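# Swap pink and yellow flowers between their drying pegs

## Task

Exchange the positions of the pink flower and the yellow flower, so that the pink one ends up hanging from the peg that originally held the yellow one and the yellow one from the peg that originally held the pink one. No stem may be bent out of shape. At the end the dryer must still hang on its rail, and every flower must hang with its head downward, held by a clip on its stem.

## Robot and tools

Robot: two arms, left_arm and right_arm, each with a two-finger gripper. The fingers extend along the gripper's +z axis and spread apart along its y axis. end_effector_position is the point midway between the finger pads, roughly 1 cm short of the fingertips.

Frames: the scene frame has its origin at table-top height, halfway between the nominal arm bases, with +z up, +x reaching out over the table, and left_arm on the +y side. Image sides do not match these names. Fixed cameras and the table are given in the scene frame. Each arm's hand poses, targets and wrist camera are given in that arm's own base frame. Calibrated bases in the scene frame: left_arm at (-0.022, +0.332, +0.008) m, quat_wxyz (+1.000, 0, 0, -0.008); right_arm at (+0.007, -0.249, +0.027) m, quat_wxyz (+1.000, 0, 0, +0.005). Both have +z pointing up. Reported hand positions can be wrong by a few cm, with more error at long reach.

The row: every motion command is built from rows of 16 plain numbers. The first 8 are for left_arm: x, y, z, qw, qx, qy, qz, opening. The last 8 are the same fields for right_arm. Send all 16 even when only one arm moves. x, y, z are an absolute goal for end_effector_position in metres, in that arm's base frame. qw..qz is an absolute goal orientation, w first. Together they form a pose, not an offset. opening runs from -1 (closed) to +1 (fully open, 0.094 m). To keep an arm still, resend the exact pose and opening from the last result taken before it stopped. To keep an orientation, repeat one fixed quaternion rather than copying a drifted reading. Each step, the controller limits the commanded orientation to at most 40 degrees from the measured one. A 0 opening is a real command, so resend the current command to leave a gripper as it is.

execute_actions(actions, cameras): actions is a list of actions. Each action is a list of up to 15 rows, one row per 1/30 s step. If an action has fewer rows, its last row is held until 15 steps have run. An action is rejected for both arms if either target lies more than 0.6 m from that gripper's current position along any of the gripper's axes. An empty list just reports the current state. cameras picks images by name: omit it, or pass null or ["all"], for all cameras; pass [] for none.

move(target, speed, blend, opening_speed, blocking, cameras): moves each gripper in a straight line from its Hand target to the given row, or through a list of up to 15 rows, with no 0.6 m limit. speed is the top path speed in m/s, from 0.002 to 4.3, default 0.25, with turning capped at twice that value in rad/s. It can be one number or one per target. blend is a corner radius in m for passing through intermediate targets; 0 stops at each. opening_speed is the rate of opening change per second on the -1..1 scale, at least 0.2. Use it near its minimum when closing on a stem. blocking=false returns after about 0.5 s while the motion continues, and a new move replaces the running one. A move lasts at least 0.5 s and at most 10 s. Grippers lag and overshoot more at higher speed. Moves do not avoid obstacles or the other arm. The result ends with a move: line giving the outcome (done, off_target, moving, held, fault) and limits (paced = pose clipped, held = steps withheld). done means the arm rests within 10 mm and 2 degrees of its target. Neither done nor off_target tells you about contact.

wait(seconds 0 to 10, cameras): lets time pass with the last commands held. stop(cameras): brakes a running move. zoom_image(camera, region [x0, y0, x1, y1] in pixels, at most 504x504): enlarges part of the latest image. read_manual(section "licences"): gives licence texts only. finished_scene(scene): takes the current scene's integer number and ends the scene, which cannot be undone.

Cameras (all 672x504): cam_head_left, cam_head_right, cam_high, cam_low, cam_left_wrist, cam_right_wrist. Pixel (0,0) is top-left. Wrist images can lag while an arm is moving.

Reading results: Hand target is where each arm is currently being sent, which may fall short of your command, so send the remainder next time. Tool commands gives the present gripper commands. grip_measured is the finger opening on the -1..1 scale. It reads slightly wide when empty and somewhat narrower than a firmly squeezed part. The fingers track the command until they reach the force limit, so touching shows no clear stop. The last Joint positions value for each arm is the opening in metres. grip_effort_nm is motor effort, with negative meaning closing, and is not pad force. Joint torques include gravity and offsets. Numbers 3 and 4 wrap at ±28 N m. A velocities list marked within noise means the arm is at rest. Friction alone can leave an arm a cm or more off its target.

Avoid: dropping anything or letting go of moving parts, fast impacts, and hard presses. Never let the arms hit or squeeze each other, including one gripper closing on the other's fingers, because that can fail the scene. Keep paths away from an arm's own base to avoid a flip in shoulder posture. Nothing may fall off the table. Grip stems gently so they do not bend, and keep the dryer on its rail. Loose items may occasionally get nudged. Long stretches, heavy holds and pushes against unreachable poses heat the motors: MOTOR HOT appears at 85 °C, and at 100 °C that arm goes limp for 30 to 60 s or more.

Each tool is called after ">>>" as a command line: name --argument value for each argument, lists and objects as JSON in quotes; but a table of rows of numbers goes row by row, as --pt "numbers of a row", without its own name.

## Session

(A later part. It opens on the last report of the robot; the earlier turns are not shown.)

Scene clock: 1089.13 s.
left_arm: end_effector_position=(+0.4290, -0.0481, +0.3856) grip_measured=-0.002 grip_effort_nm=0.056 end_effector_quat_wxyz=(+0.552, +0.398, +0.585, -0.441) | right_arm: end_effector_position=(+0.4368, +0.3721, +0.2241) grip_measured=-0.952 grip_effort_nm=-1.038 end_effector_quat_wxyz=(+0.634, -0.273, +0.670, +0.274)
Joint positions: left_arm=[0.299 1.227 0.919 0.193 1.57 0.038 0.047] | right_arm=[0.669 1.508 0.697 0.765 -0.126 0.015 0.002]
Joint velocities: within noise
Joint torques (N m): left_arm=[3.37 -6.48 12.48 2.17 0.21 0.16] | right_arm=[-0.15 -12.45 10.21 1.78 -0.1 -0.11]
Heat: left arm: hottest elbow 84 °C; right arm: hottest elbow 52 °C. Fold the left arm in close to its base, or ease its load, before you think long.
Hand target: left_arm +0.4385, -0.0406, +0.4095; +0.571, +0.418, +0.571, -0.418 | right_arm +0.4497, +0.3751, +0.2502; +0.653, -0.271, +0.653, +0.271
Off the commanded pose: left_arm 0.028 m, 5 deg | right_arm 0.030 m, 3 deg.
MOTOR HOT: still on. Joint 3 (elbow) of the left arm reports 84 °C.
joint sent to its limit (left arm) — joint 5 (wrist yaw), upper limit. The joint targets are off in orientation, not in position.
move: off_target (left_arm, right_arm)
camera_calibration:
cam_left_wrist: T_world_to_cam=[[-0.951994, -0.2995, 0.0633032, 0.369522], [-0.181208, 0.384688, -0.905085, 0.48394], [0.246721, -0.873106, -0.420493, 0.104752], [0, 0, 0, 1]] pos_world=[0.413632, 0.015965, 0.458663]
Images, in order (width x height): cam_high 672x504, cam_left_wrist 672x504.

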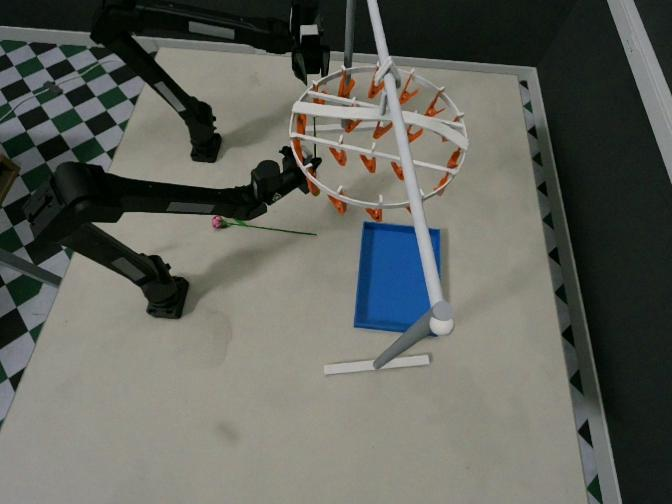

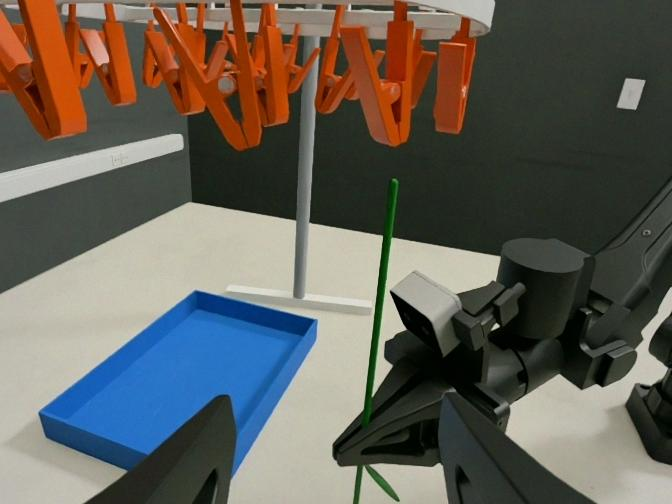

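>>> zoom_image --camera "cam_high" --region '[290, 60, 360, 130]'

>>> move --target '[0.22,0.08,0.20,0.679,0.198,0.679,-0.198,0.0,0.451,0.376,0.250,0.653,-0.271,0.653,0.271,-0.97]' --speed 0.25 --cameras '["cam_head_left","cam_head_right","cam_low"]'

>>> zoom_image --camera "cam_head_left" --region '[190, 40, 240, 90]'

>>> zoom_image --camera "cam_head_right" --region '[180, 45, 230, 95]'

>>> zoom_image --camera "cam_low" --region '[280, 140, 330, 190]'

Scaled by 7.200 from the camera's 672x504 image, which has a finer 960x720 frame.

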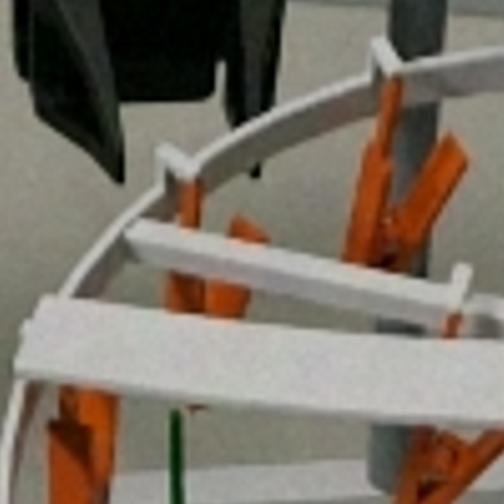

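Scene clock: 1117.30 s.
left_arm: end_effector_position=(+0.2236, +0.0779, +0.1990) grip_measured=-0.002 grip_effort_nm=0.056 end_effector_quat_wxyz=(+0.692, +0.150, +0.691, -0.144) | right_arm: end_effector_position=(+0.4368, +0.3721, +0.2241) grip_measured=-0.952 grip_effort_nm=-1.033 end_effector_quat_wxyz=(+0.634, -0.273, +0.670, +0.274)
Joint positions: left_arm=[1.15 0.657 0.116 0.27 1.57 0.28 0.047] | right_arm=[0.669 1.508 0.697 0.765 -0.126 0.015 0.002]
Joint velocities: within noise
Joint torques (N m): left_arm=[3.43 -0.21 7.46 1.18 0.31 -0.05] | right_arm=[-0.32 -12.69 10.17 1.78 -0.11 -0.11]
Heat: left arm: hottest elbow 83 °C; right arm: hottest elbow 52 °C. Fold the left arm in close to its base, or ease its load, before you think long.
Hand target: left_arm +0.2221, +0.0793, +0.1998; +0.693, +0.144, +0.692, -0.144 | right_arm +0.4497, +0.3751, +0.2502; +0.653, -0.271, +0.653, +0.271
Off the commanded pose: left_arm 0.004 m, 8 deg | right_arm 0.030 m, 3 deg.
MOTOR HOT: still on. Joint 3 (elbow) of the left arm reports 83 °C.
joint sent to its limit (left arm) — joint 5 (wrist yaw), upper limit. The joint targets are off in orientation, not in position.
move: off_target (left_arm, right_arm)
Images, in order (width x height): cam_head_left 672x504, cam_head_right 672x504, cam_low 672x504.

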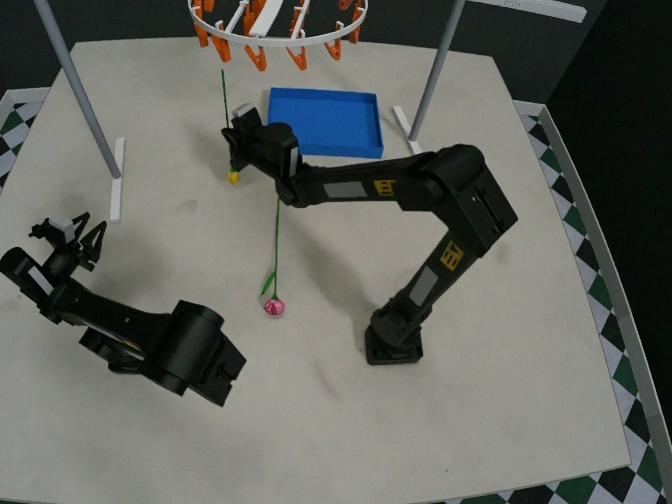

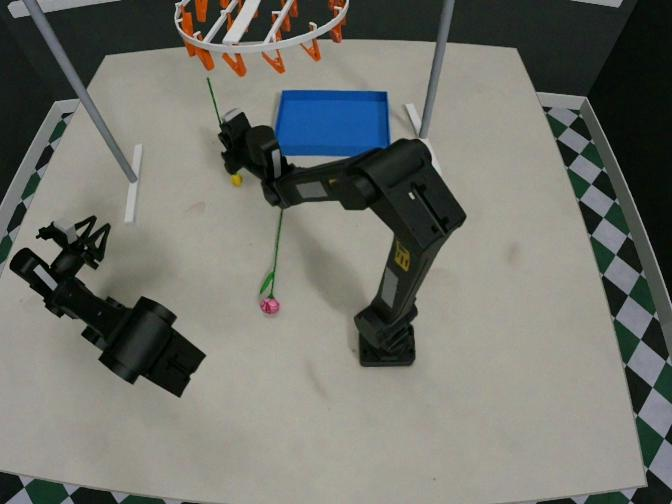

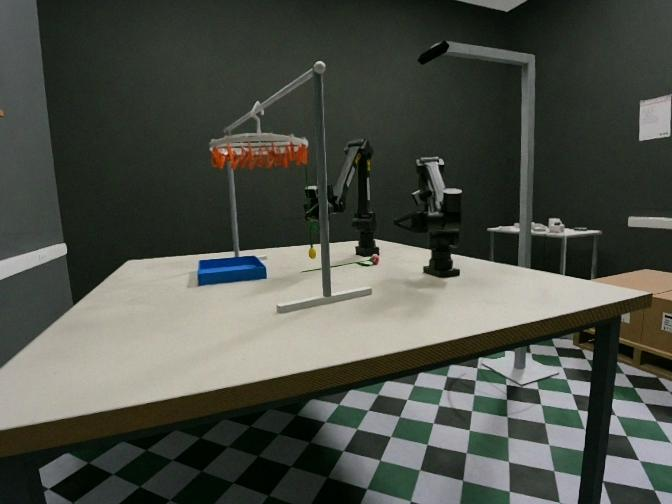

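Scaled by 10.080 from the camera's 672x504 image, which has a finer 960x720 frame.

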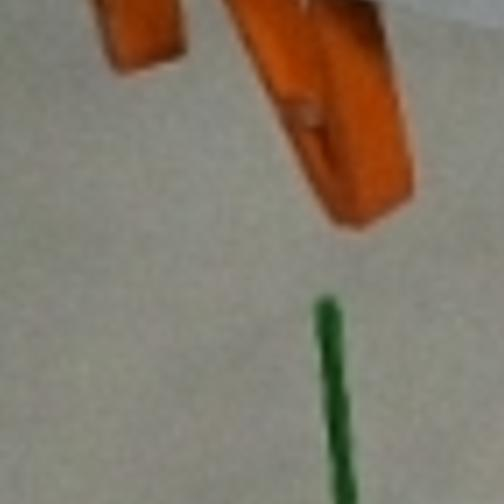

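Scaled by 10.080 from the camera's 672x504 image, which has a finer 960x720 frame.

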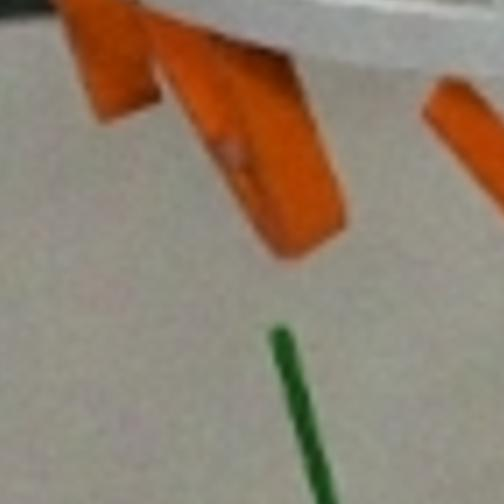

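Scaled by 10.080 from the camera's 672x504 image, which has a finer 960x720 frame.

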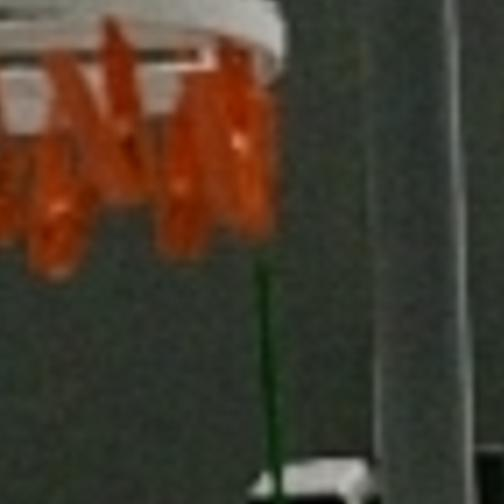

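>>> move --target '[0.22,0.08,0.20,0.692,0.146,0.692,-0.146,0.0,0.4605,0.365,0.250,0.653,-0.271,0.653,0.271,-0.97]' --speed 0.1 --cameras '[]'

>>> wait --seconds 10 --cameras '[]'

>>> wait --seconds 10 --cameras '[]'

>>> wait --seconds 10 --cameras '[]'

>>> wait --seconds 5 --cameras '["cam_head_left"]'

>>> zoom_image --camera "cam_head_left" --region '[190, 40, 240, 90]'

Scene clock: 1140.53 s.
left_arm: end_effector_position=(+0.2226, +0.0788, +0.2001) grip_measured=-0.002 grip_effort_nm=0.051 end_effector_quat_wxyz=(+0.693, +0.148, +0.691, -0.141) | right_arm: end_effector_position=(+0.4460, +0.3600, +0.2241) grip_measured=-0.952 grip_effort_nm=-1.028 end_effector_quat_wxyz=(+0.634, -0.272, +0.670, +0.274)
Joint positions: left_arm=[1.158 0.646 0.115 0.27 1.57 0.272 0.047] | right_arm=[0.632 1.508 0.697 0.765 -0.16 0.015 0.002]
Joint velocities: within noise
Joint torques (N m): left_arm=[3.49 -0.15 7.34 1.18 0.3 -0.06] | right_arm=[-0.03 -12.16 10.36 1.77 -0.1 -0.1]
Heat: left arm: hottest elbow 75 °C; right arm: hottest elbow 52 °C.
Hand target: left_arm +0.2209, +0.0797, +0.1999; +0.693, +0.142, +0.693, -0.141 | right_arm +0.4593, +0.3639, +0.2503; +0.653, -0.271, +0.653, +0.271
Off the commanded pose: left_arm 0.003 m, 1 deg | right_arm 0.030 m, 3 deg.
MOTOR HOT: cleared for the motors of the left arm.
joint sent to its limit (left arm) — joint 5 (wrist yaw), upper limit. The joint targets still meet the commanded pose.
move: off_target (right_arm)
No camera images: "cameras" was empty.

Scene clock: 1150.53 s.
left_arm: end_effector_position=(+0.2226, +0.0788, +0.2001) grip_measured=-0.002 grip_effort_nm=0.056 end_effector_quat_wxyz=(+0.693, +0.148, +0.692, -0.141) | right_arm: end_effector_position=(+0.4460, +0.3601, +0.2241) grip_measured=-0.952 grip_effort_nm=-1.038 end_effector_quat_wxyz=(+0.634, -0.272, +0.670, +0.274)
Joint positions: left_arm=[1.158 0.646 0.115 0.27 1.57 0.27 0.047] | right_arm=[0.632 1.508 0.697 0.765 -0.161 0.015 0.002]
Joint velocities: within noise
Joint torques (N m): left_arm=[3.37 -0.09 7.31 1.18 0.3 -0.05] | right_arm=[-0.09 -12.34 10.39 1.8 -0.11 -0.11]
Heat: left arm: hottest elbow 73 °C; right arm: hottest elbow 53 °C.
Hand target: left_arm +0.2209, +0.0797, +0.1999; +0.693, +0.142, +0.693, -0.141 | right_arm +0.4592, +0.3640, +0.2503; +0.653, -0.271, +0.653, +0.271
Tool commands: left_gripper/opening=+0.0 right_gripper/opening=-0.97
Off the commanded pose: left_arm 0.003 m, 1 deg | right_arm 0.030 m, 3 deg.
wait: 10.00 s; at rest by 0.17 s
No camera images: "cameras" was empty.

Scene clock: 1160.53 s.
left_arm: end_effector_position=(+0.2226, +0.0788, +0.2001) grip_measured=-0.002 grip_effort_nm=0.051 end_effector_quat_wxyz=(+0.693, +0.148, +0.692, -0.142) | right_arm: end_effector_position=(+0.4460, +0.3601, +0.2241) grip_measured=-0.952 grip_effort_nm=-1.038 end_effector_quat_wxyz=(+0.634, -0.272, +0.670, +0.274)
Joint positions: left_arm=[1.158 0.646 0.115 0.27 1.57 0.27 0.047] | right_arm=[0.632 1.508 0.697 0.765 -0.161 0.015 0.002]
Joint velocities: within noise
Joint torques (N m): left_arm=[3.43 -0.03 7.32 1.18 0.3 -0.05] | right_arm=[-0.09 -12.16 10.35 1.8 -0.1 -0.11]
Heat: left arm: hottest elbow 71 °C; right arm: hottest elbow 53 °C.
Hand target: left_arm +0.2209, +0.0797, +0.1999; +0.693, +0.141, +0.693, -0.141 | right_arm +0.4592, +0.3640, +0.2503; +0.653, -0.271, +0.653, +0.271
Tool commands: left_gripper/opening=+0.0 right_gripper/opening=-0.97
Off the commanded pose: left_arm 0.003 m, 1 deg | right_arm 0.030 m, 3 deg.
wait: 10.00 s; at rest by 0.17 s
No camera images: "cameras" was empty.

Scene clock: 1170.53 s.
left_arm: end_effector_position=(+0.2226, +0.0788, +0.2001) grip_measured=-0.002 grip_effort_nm=0.056 end_effector_quat_wxyz=(+0.693, +0.148, +0.692, -0.142) | right_arm: end_effector_position=(+0.4460, +0.3601, +0.2241) grip_measured=-0.952 grip_effort_nm=-1.028 end_effector_quat_wxyz=(+0.634, -0.272, +0.670, +0.274)
Joint positions: left_arm=[1.158 0.646 0.115 0.27 1.57 0.27 0.047] | right_arm=[0.632 1.508 0.697 0.765 -0.161 0.015 0.002]
Joint velocities: within noise
Joint torques (N m): left_arm=[3.43 -0.03 7.31 1.18 0.29 -0.05] | right_arm=[0.03 -12.16 10.4 1.76 -0.09 -0.11]
Heat: left arm: hottest elbow 70 °C; right arm: hottest elbow 53 °C.
Hand target: left_arm +0.2209, +0.0797, +0.1999; +0.693, +0.142, +0.693, -0.141 | right_arm +0.4592, +0.3640, +0.2503; +0.653, -0.271, +0.653, +0.271
Tool commands: left_gripper/opening=+0.0 right_gripper/opening=-0.97
Off the commanded pose: left_arm 0.003 m, 1 deg | right_arm 0.030 m, 3 deg.
wait: 10.00 s; at rest by 0.17 s
No camera images: "cameras" was empty.

Scene clock: 1175.53 s.
left_arm: end_effector_position=(+0.2226, +0.0788, +0.2001) grip_measured=-0.002 grip_effort_nm=0.056 end_effector_quat_wxyz=(+0.693, +0.148, +0.692, -0.142) | right_arm: end_effector_position=(+0.4460, +0.3601, +0.2241) grip_measured=-0.952 grip_effort_nm=-1.038 end_effector_quat_wxyz=(+0.634, -0.272, +0.670, +0.274)
Joint positions: left_arm=[1.158 0.646 0.115 0.27 1.57 0.27 0.047] | right_arm=[0.632 1.508 0.697 0.765 -0.161 0.015 0.002]
Joint velocities: within noise
Joint torques (N m): left_arm=[3.43 -0.09 7.32 1.17 0.3 -0.05] | right_arm=[-0.03 -12.34 10.36 1.77 -0.11 -0.12]
Heat: left arm: hottest elbow 69 °C; right arm: hottest elbow 53 °C.
Hand target: left_arm +0.2209, +0.0797, +0.1999; +0.693, +0.142, +0.693, -0.141 | right_arm +0.4592, +0.3640, +0.2503; +0.653, -0.271, +0.653, +0.271
Tool commands: left_gripper/opening=+0.0 right_gripper/opening=-0.97
Off the commanded pose: left_arm 0.003 m, 1 deg | right_arm 0.030 m, 3 deg.
wait: 5.00 s; at rest by 0.17 s
Images, in order (width x height): cam_head_left 672x504.

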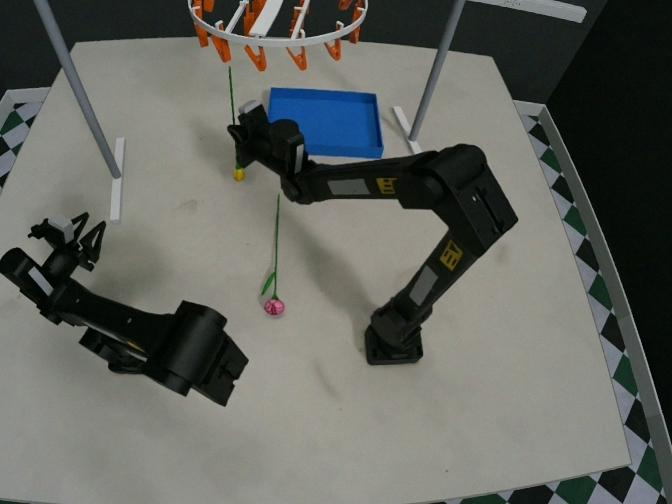

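Scaled by 10.080 from the camera's 672x504 image, which has a finer 960x720 frame.

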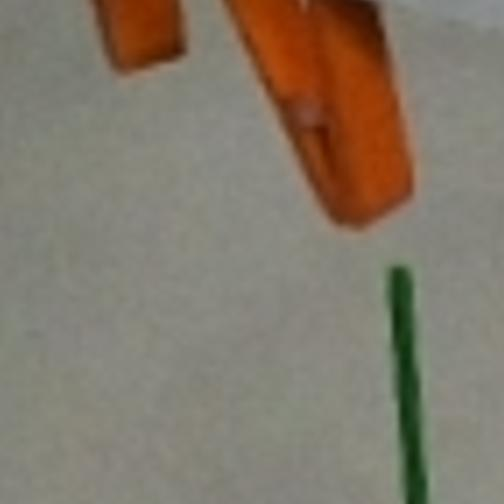

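>>> move --target '[0.440,-0.040,0.410,0.561,0.430,0.561,-0.430,0.0,0.4605,0.365,0.250,0.653,-0.271,0.653,0.271,-0.97]' --speed 0.3 --cameras '["cam_left_wrist"]'

>>> zoom_image --camera "cam_left_wrist" --region '[200, 50, 500, 250]'

>>> move --target '[0.38,-0.10,0.415,0.6645,0.2418,0.6645,-0.2418,0.0,0.4605,0.365,0.250,0.653,-0.271,0.653,0.271,-0.97]' --speed 0.2 --cameras '["cam_left_wrist"]'

>>> zoom_image --camera "cam_left_wrist" --region '[250, 50, 550, 250]'

Scene clock: 1183.07 s.
left_arm: end_effector_position=(+0.4299, -0.0386, +0.3876) grip_measured=-0.002 grip_effort_nm=0.046 end_effector_quat_wxyz=(+0.566, +0.404, +0.581, -0.423) | right_arm: end_effector_position=(+0.4460, +0.3601, +0.2241) grip_measured=-0.952 grip_effort_nm=-1.033 end_effector_quat_wxyz=(+0.634, -0.272, +0.670, +0.274)
Joint positions: left_arm=[0.321 1.227 0.915 0.246 1.57 0.032 0.047] | right_arm=[0.632 1.508 0.697 0.765 -0.161 0.015 0.002]
Joint velocities: within noise
Joint torques (N m): left_arm=[1.73 -6.42 12.48 1.31 0.18 -0.09] | right_arm=[-0.21 -12.22 10.41 1.74 -0.1 -0.11]
Heat: left arm: hottest elbow 70 °C; right arm: hottest elbow 53 °C.
Hand target: left_arm +0.4387, -0.0404, +0.4095; +0.571, +0.418, +0.571, -0.417 | right_arm +0.4592, +0.3640, +0.2503; +0.653, -0.271, +0.653, +0.271
Off the commanded pose: left_arm 0.025 m, 4 deg | right_arm 0.030 m, 3 deg.
joint sent to its limit (left arm) — joint 5 (wrist yaw), upper limit. The joint targets are off in orientation, not in position.
move: off_target (left_arm, right_arm)
camera_calibration:
cam_left_wrist: T_world_to_cam=[[-0.946828, -0.321078, 0.0206347, 0.386532], [-0.152941, 0.392728, -0.906848, 0.471048], [0.283065, -0.861785, -0.420952, 0.0986543], [0, 0, 0, 1]] pos_world=[0.410096, 0.0241315, 0.460722]
Images, in order (width x height): cam_left_wrist 672x504.

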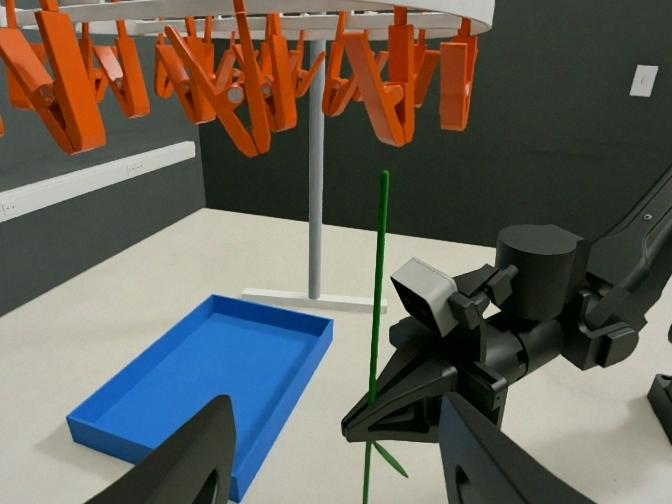

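Scaled by 1.680 from the camera's 672x504 image, which has a finer 960x720 frame.

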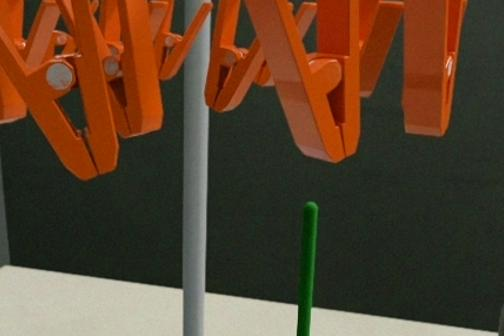

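Scene clock: 1185.13 s.
left_arm: end_effector_position=(+0.3830, -0.0958, +0.4134) grip_measured=-0.002 grip_effort_nm=0.051 end_effector_quat_wxyz=(+0.666, +0.240, +0.665, -0.238) | right_arm: end_effector_position=(+0.4460, +0.3601, +0.2241) grip_measured=-0.952 grip_effort_nm=-1.033 end_effector_quat_wxyz=(+0.634, -0.272, +0.670, +0.274)
Joint positions: left_arm=[0.056 0.765 0.691 0.075 0.745 0.002 0.047] | right_arm=[0.632 1.508 0.697 0.765 -0.161 0.015 0.002]
Joint velocities: within noise
Joint torques (N m): left_arm=[1.73 -2.9 9.01 1.68 -0.07 0.03] | right_arm=[-0.32 -12.28 10.35 1.77 -0.09 -0.12]
Heat: left arm: hottest elbow 70 °C; right arm: hottest elbow 53 °C.
Hand target: left_arm +0.3800, -0.0999, +0.4149; +0.664, +0.242, +0.664, -0.242 | right_arm +0.4592, +0.3640, +0.2503; +0.653, -0.271, +0.653, +0.271
Off the commanded pose: left_arm 0.005 m, 1 deg | right_arm 0.030 m, 3 deg.
move: off_target (right_arm)
camera_calibration:
cam_left_wrist: T_world_to_cam=[[-0.631981, -0.774808, -0.0165138, 0.174584], [-0.316224, 0.277269, -0.907262, 0.561413], [0.707533, -0.56815, -0.420242, -0.0612642], [0, 0, 0, 1]] pos_world=[0.331212, -0.0552006, 0.486486]
Images, in order (width x height): cam_left_wrist 672x504.

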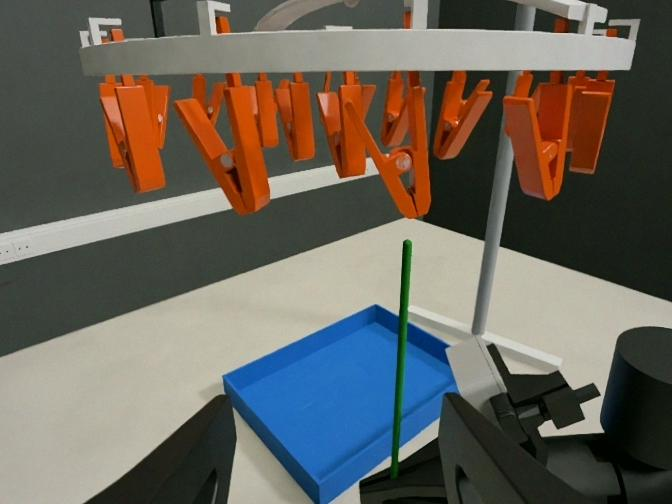

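Scaled by 1.680 from the camera's 672x504 image, which has a finer 960x720 frame.

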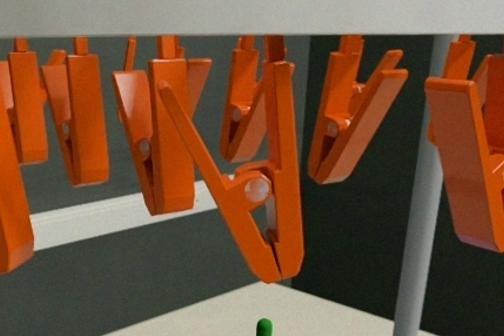

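>>> move --pt "0.410 -0.130 0.474 0.6645 0.2418 0.6645 -0.2418 0.0 0.4605 0.365 0.250 0.653 -0.271 0.653 0.271 -0.97" --pt "0.443 -0.163 0.477 0.6645 0.2418 0.6645 -0.2418 0.0 0.4605 0.365 0.250 0.653 -0.271 0.653 0.271 -0.97" --pt "0.473 -0.199 0.478 0.6645 0.2418 0.6645 -0.2418 0.0 0.4605 0.365 0.250 0.653 -0.271 0.653 0.271 -0.97" --speed '[0.2,0.15,0.08]' --blend 0.015 --cameras '["cam_left_wrist"]'

>>> move --target '[0.473,-0.203,0.492,0.6645,0.2418,0.6645,-0.2418,0.0,0.4605,0.365,0.250,0.653,-0.271,0.653,0.271,-0.97]' --speed 0.1 --cameras '["cam_left_wrist"]'

Scene clock: 1201.80 s.
left_arm: end_effector_position=(+0.4656, -0.1916, +0.4355) grip_measured=-0.002 grip_effort_nm=0.056 end_effector_quat_wxyz=(+0.637, +0.237, +0.692, -0.242) | right_arm: end_effector_position=(+0.4460, +0.3601, +0.2241) grip_measured=-0.952 grip_effort_nm=-1.033 end_effector_quat_wxyz=(+0.634, -0.272, +0.670, +0.274)
Joint positions: left_arm=[-0.24 1.042 0.943 0.021 0.45 0.002 0.047] | right_arm=[0.632 1.508 0.697 0.765 -0.161 0.015 0.002]
Joint velocities: within noise
Joint torques (N m): left_arm=[1.79 -5.01 13.78 3.02 -0.04 0.03] | right_arm=[-0.09 -12.28 10.39 1.77 -0.1 -0.11]
Heat: left arm: hottest elbow 73 °C; right arm: hottest elbow 53 °C.
Hand target: left_arm +0.4698, -0.1977, +0.4769; +0.664, +0.242, +0.665, -0.242 | right_arm +0.4592, +0.3640, +0.2503; +0.653, -0.271, +0.653, +0.271
Off the commanded pose: left_arm 0.044 m, 5 deg | right_arm 0.030 m, 3 deg.
move: off_target (left_arm, right_arm)
camera_calibration:
cam_left_wrist: T_world_to_cam=[[-0.632757, -0.774126, 0.0186483, 0.138032], [-0.385538, 0.294064, -0.874578, 0.655517], [0.671549, -0.560585, -0.484526, -0.118608], [0, 0, 0, 1]] pos_world=[0.419719, -0.1524, 0.513258]
Images, in order (width x height): cam_left_wrist 672x504.

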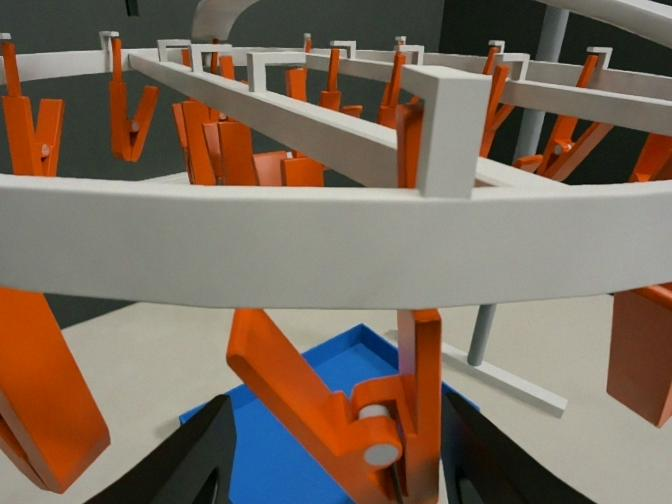

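Scene clock: 1202.97 s.
left_arm: end_effector_position=(+0.4682, -0.1955, +0.4591) grip_measured=-0.002 grip_effort_nm=0.046 end_effector_quat_wxyz=(+0.650, +0.238, +0.680, -0.240) | right_arm: end_effector_position=(+0.4460, +0.3601, +0.2241) grip_measured=-0.952 grip_effort_nm=-1.033 end_effector_quat_wxyz=(+0.634, -0.272, +0.670, +0.274)
Joint positions: left_arm=[-0.25 1.047 0.986 0.017 0.438 0.002 0.047] | right_arm=[0.632 1.508 0.697 0.765 -0.161 0.015 0.002]
Joint velocities: within noise
Joint torques (N m): left_arm=[1.73 -5.01 13.61 1.7 -0.07 0.02] | right_arm=[-0.09 -12.34 10.43 1.78 -0.09 -0.11]
Heat: left arm: hottest elbow 74 °C; right arm: hottest elbow 53 °C.
Hand target: left_arm +0.4711, -0.2021, +0.4911; +0.665, +0.242, +0.664, -0.242 | right_arm +0.4592, +0.3640, +0.2503; +0.653, -0.271, +0.653, +0.271
Off the commanded pose: left_arm 0.034 m, 2 deg | right_arm 0.030 m, 3 deg.
move: off_target (left_arm, right_arm)
camera_calibration:
cam_left_wrist: T_world_to_cam=[[-0.6317, -0.775209, 0.00266649, 0.142942], [-0.355214, 0.286395, -0.889832, 0.66951], [0.689041, -0.563054, -0.456281, -0.132789], [0, 0, 0, 1]] pos_world=[0.419613, -0.155703, 0.534781]
Images, in order (width x height): cam_left_wrist 672x504.

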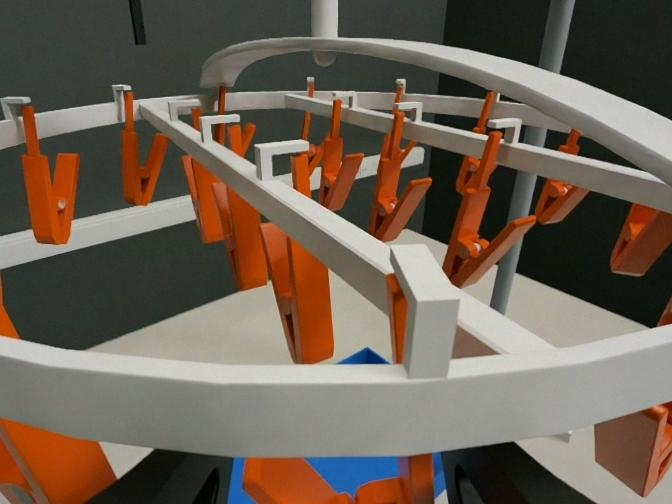

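>>> move --target '[0.473,-0.203,0.492,0.6645,0.2418,0.6645,-0.2418,-0.62,0.4605,0.365,0.250,0.653,-0.271,0.653,0.271,-0.97]' --opening_speed 0.5 --cameras '["cam_head_left","cam_head_right","cam_low","cam_high"]'

>>> zoom_image --camera "cam_head_left" --region '[190, 40, 240, 90]'

>>> zoom_image --camera "cam_head_right" --region '[180, 45, 230, 95]'

>>> zoom_image --camera "cam_low" --region '[280, 140, 330, 190]'

>>> zoom_image --camera "cam_high" --region '[290, 60, 360, 130]'

Scene clock: 1209.07 s.
left_arm: end_effector_position=(+0.4682, -0.1957, +0.4591) grip_measured=-0.580 grip_effort_nm=-0.979 end_effector_quat_wxyz=(+0.650, +0.238, +0.680, -0.240) | right_arm: end_effector_position=(+0.4460, +0.3601, +0.2241) grip_measured=-0.952 grip_effort_nm=-1.033 end_effector_quat_wxyz=(+0.634, -0.272, +0.670, +0.274)
Joint positions: left_arm=[-0.251 1.047 0.986 0.017 0.438 0.002 0.02] | right_arm=[0.632 1.508 0.697 0.765 -0.161 0.015 0.002]
Joint velocities: within noise
Joint torques (N m): left_arm=[1.67 -5.07 13.6 1.7 -0.05 0.03] | right_arm=[0.09 -12.34 10.4 1.76 -0.1 -0.11]
Heat: left arm: hottest elbow 75 °C; right arm: hottest elbow 53 °C.
Hand target: left_arm +0.4710, -0.2022, +0.4911; +0.665, +0.242, +0.664, -0.242 | right_arm +0.4592, +0.3640, +0.2503; +0.653, -0.271, +0.653, +0.271
Off the commanded pose: left_arm 0.034 m, 2 deg | right_arm 0.030 m, 3 deg.
move: off_target (left_arm, right_arm)
Images, in order (width x height): cam_head_left 672x504, cam_head_right 672x504, cam_high 672x504, cam_low 672x504.

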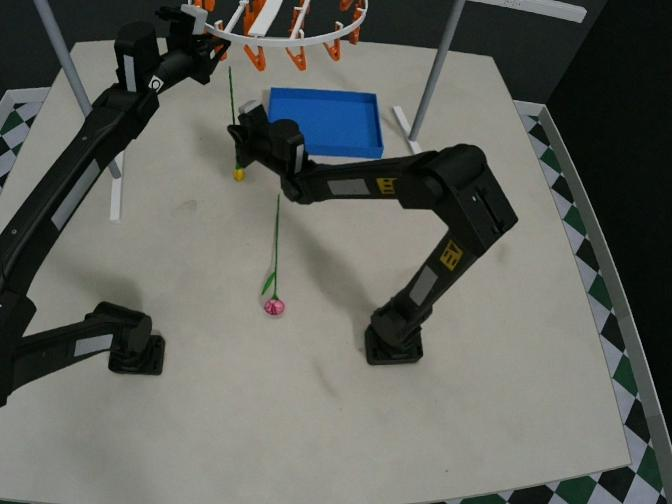

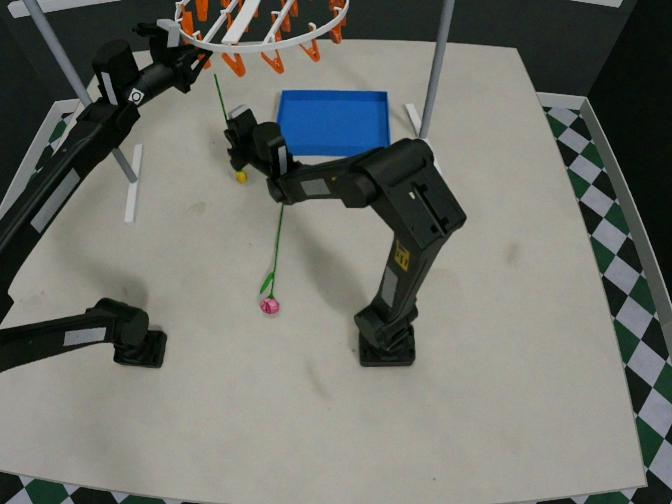

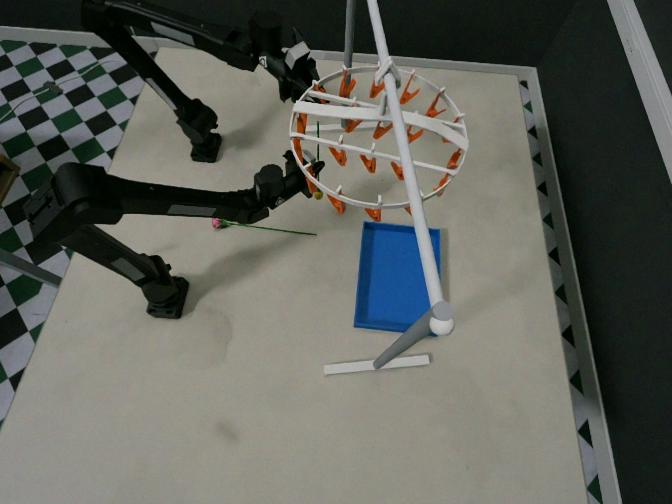

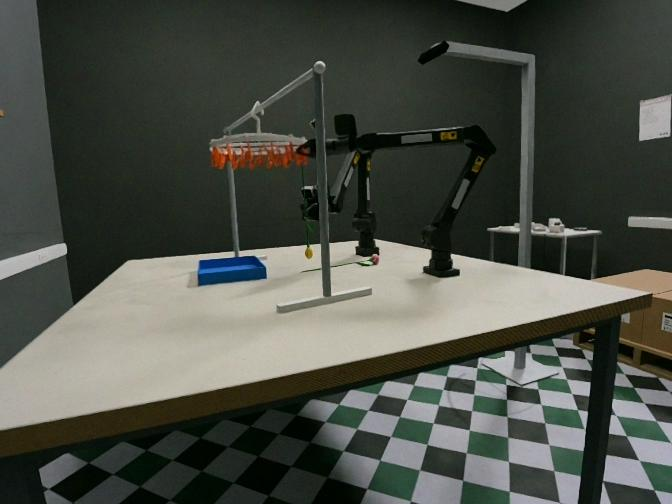

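Scaled by 10.080 from the camera's 672x504 image, which has a finer 960x720 frame.

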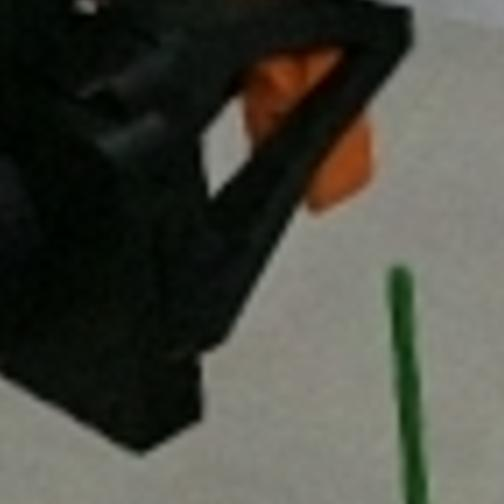

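Scaled by 10.080 from the camera's 672x504 image, which has a finer 960x720 frame.

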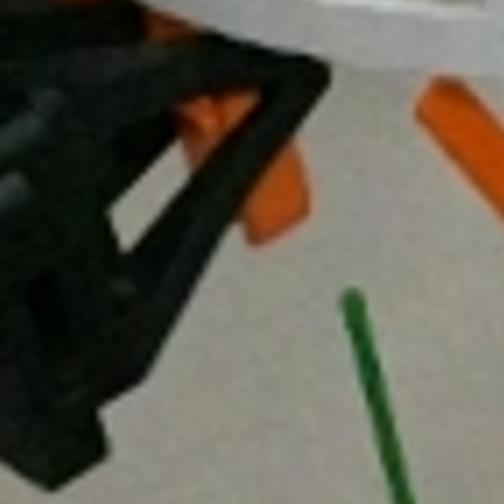

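Scaled by 10.080 from the camera's 672x504 image, which has a finer 960x720 frame.

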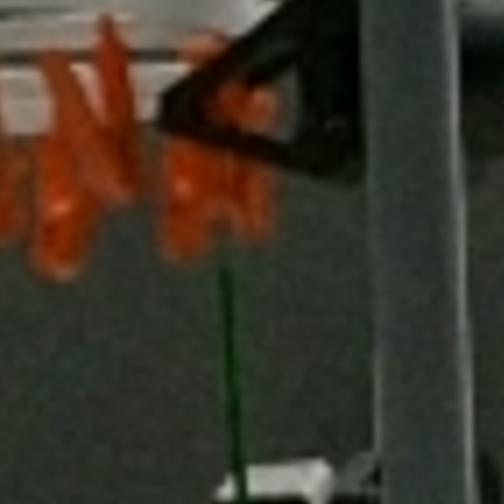

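Scaled by 7.200 from the camera's 672x504 image, which has a finer 960x720 frame.

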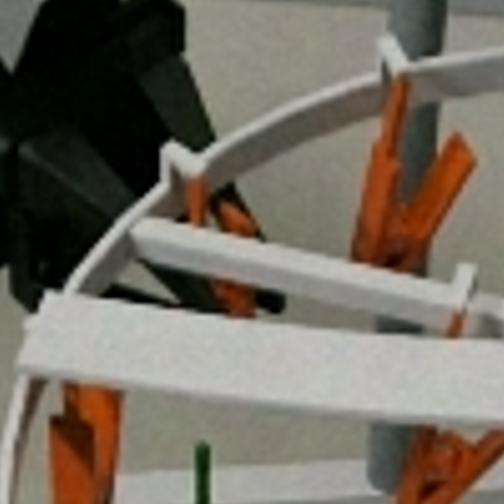

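>>> move --target '[0.473,-0.203,0.492,0.6645,0.2418,0.6645,-0.2418,-0.62,0.4555,0.384,0.258,0.653,-0.271,0.653,0.271,-0.97]' --speed 0.08 --cameras '["cam_head_left","cam_head_right","cam_low"]'

>>> zoom_image --camera "cam_head_left" --region '[190, 40, 240, 90]'

>>> zoom_image --camera "cam_head_right" --region '[180, 45, 230, 95]'

>>> zoom_image --camera "cam_low" --region '[280, 140, 330, 190]'

Scene clock: 1218.23 s.
left_arm: end_effector_position=(+0.4682, -0.1957, +0.4591) grip_measured=-0.583 grip_effort_nm=-1.062 end_effector_quat_wxyz=(+0.650, +0.238, +0.680, -0.240) | right_arm: end_effector_position=(+0.4466, +0.3716, +0.2307) grip_measured=-0.952 grip_effort_nm=-1.038 end_effector_quat_wxyz=(+0.635, -0.269, +0.672, +0.269)
Joint positions: left_arm=[-0.251 1.047 0.986 0.017 0.438 0.002 0.02] | right_arm=[0.659 1.508 0.723 0.738 -0.122 0.015 0.002]
Joint velocities: within noise
Joint torques (N m): left_arm=[1.67 -5.01 13.61 1.7 -0.05 0.03] | right_arm=[1.14 -12.51 10.69 1.76 0.08 -0.11]
Heat: left arm: hottest elbow 77 °C; right arm: hottest elbow 53 °C.
Hand target: left_arm +0.4710, -0.2022, +0.4911; +0.665, +0.242, +0.664, -0.242 | right_arm +0.4541, +0.3828, +0.2582; +0.653, -0.271, +0.653, +0.271
Off the commanded pose: left_arm 0.034 m, 2 deg | right_arm 0.031 m, 3 deg.
move: off_target (left_arm, right_arm)
Images, in order (width x height): cam_head_left 672x504, cam_head_right 672x504, cam_low 672x504.

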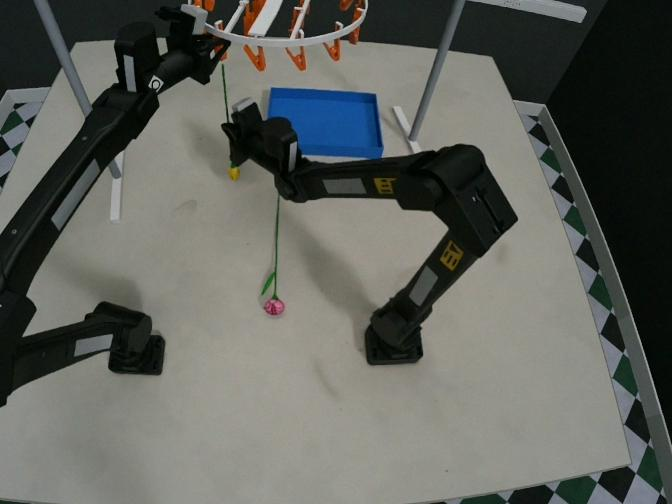

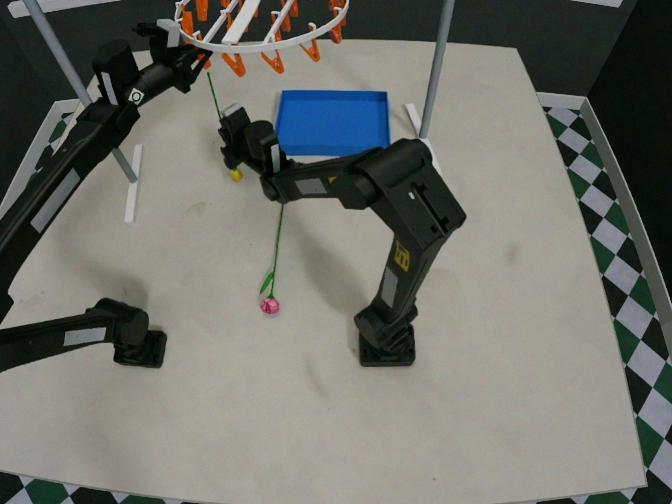

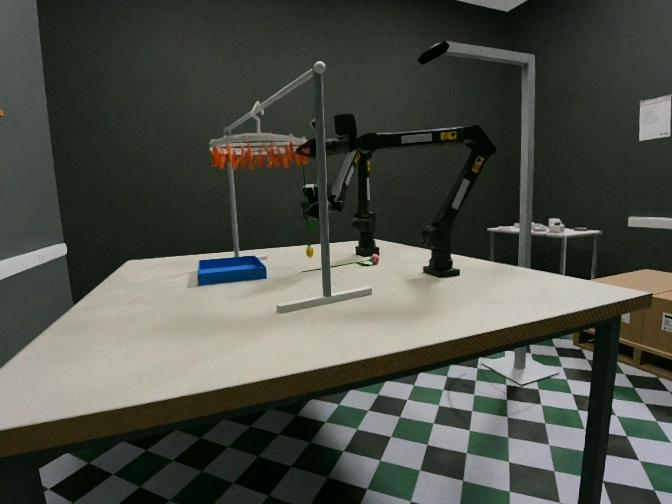

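Scaled by 10.080 from the camera's 672x504 image, which has a finer 960x720 frame.

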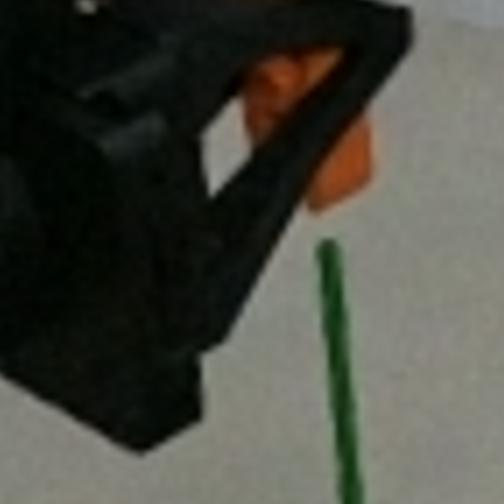

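Scaled by 10.080 from the camera's 672x504 image, which has a finer 960x720 frame.

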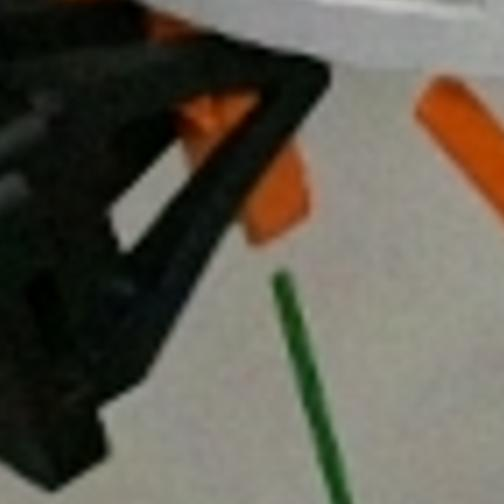

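Scaled by 10.080 from the camera's 672x504 image, which has a finer 960x720 frame.

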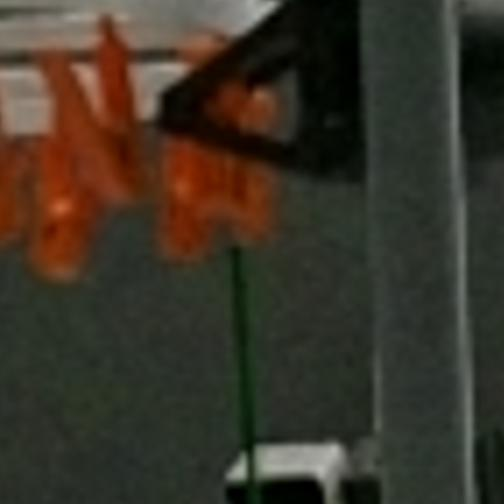

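>>> move --target '[0.473,-0.203,0.492,0.6645,0.2418,0.6645,-0.2418,-0.62,0.4545,0.3855,0.272,0.653,-0.271,0.653,0.271,-0.97]' --speed 0.08 --cameras '["cam_head_left","cam_head_right","cam_low"]'

>>> zoom_image --camera "cam_head_left" --region '[190, 40, 240, 90]'

>>> zoom_image --camera "cam_head_right" --region '[180, 45, 230, 95]'

>>> zoom_image --camera "cam_low" --region '[280, 140, 330, 190]'

Scene clock: 1223.13 s.
left_arm: end_effector_position=(+0.4682, -0.1957, +0.4591) grip_measured=-0.584 grip_effort_nm=-1.067 end_effector_quat_wxyz=(+0.650, +0.238, +0.680, -0.240) | right_arm: end_effector_position=(+0.4471, +0.3725, +0.2427) grip_measured=-0.952 grip_effort_nm=-1.038 end_effector_quat_wxyz=(+0.635, -0.268, +0.673, +0.268)
Joint positions: left_arm=[-0.251 1.047 0.986 0.017 0.438 0.002 0.02] | right_arm=[0.661 1.482 0.739 0.693 -0.118 0.015 0.002]
Joint velocities: within noise
Joint torques (N m): left_arm=[1.67 -5.01 13.6 1.7 -0.05 0.03] | right_arm=[1.32 -12.51 10.91 1.7 0.08 -0.11]
Heat: left arm: hottest elbow 78 °C; right arm: hottest elbow 54 °C.
Hand target: left_arm +0.4710, -0.2022, +0.4911; +0.665, +0.242, +0.664, -0.242 | right_arm +0.4530, +0.3843, +0.2722; +0.653, -0.271, +0.653, +0.271
Off the commanded pose: left_arm 0.034 m, 2 deg | right_arm 0.033 m, 3 deg.
move: off_target (left_arm, right_arm)
Images, in order (width x height): cam_head_left 672x504, cam_head_right 672x504, cam_low 672x504.

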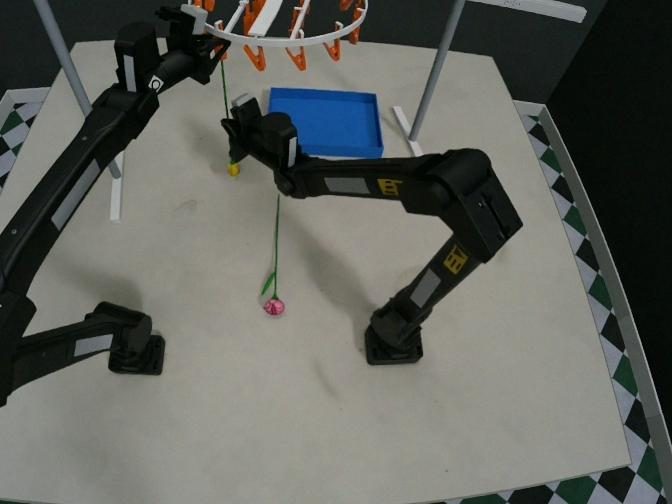

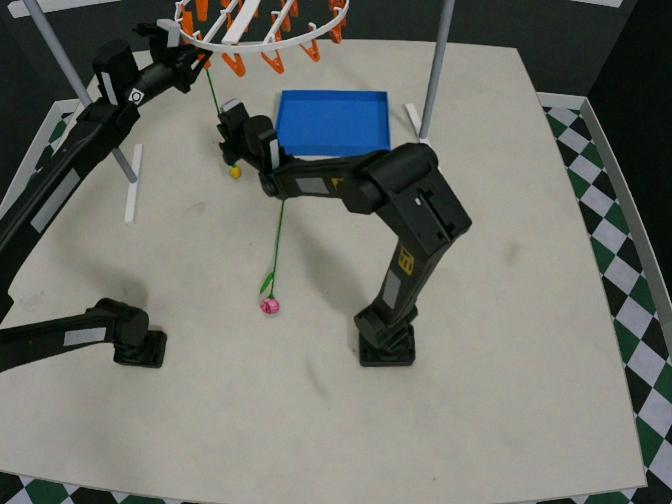

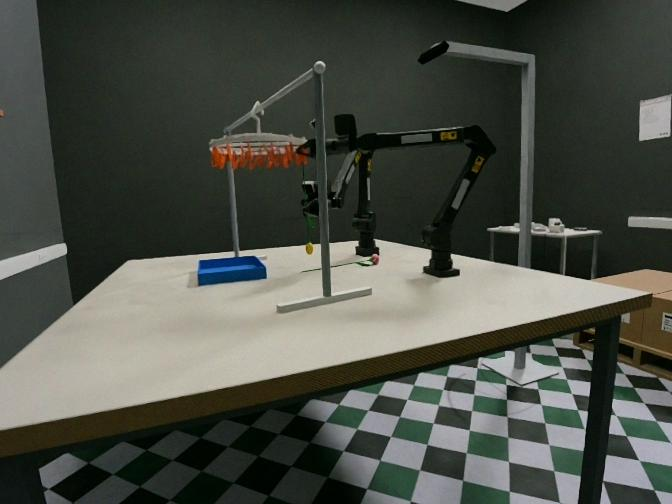

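Scaled by 10.080 from the camera's 672x504 image, which has a finer 960x720 frame.

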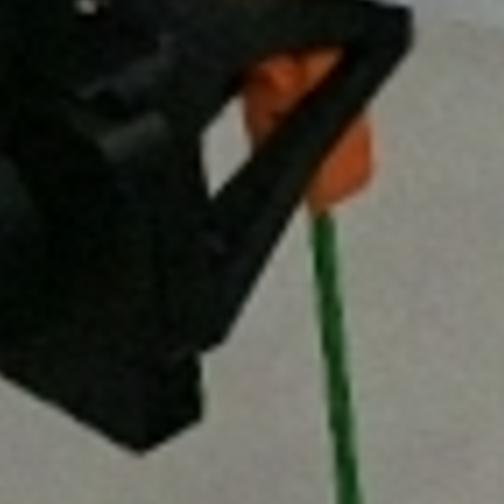

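Scaled by 10.080 from the camera's 672x504 image, which has a finer 960x720 frame.

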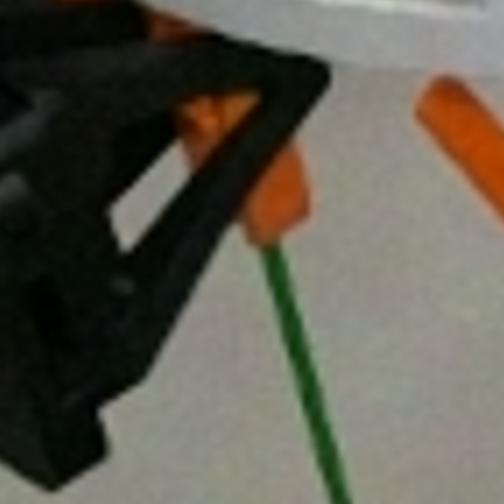

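Scaled by 10.080 from the camera's 672x504 image, which has a finer 960x720 frame.

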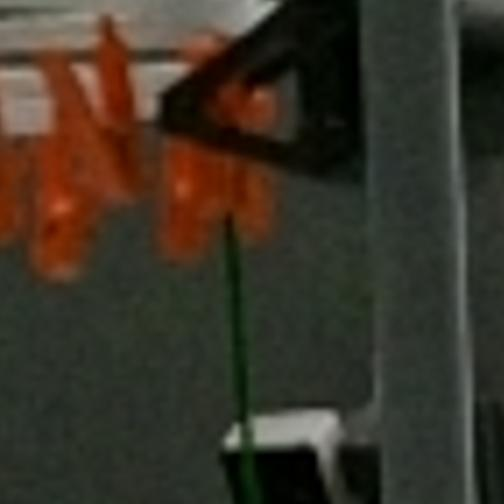

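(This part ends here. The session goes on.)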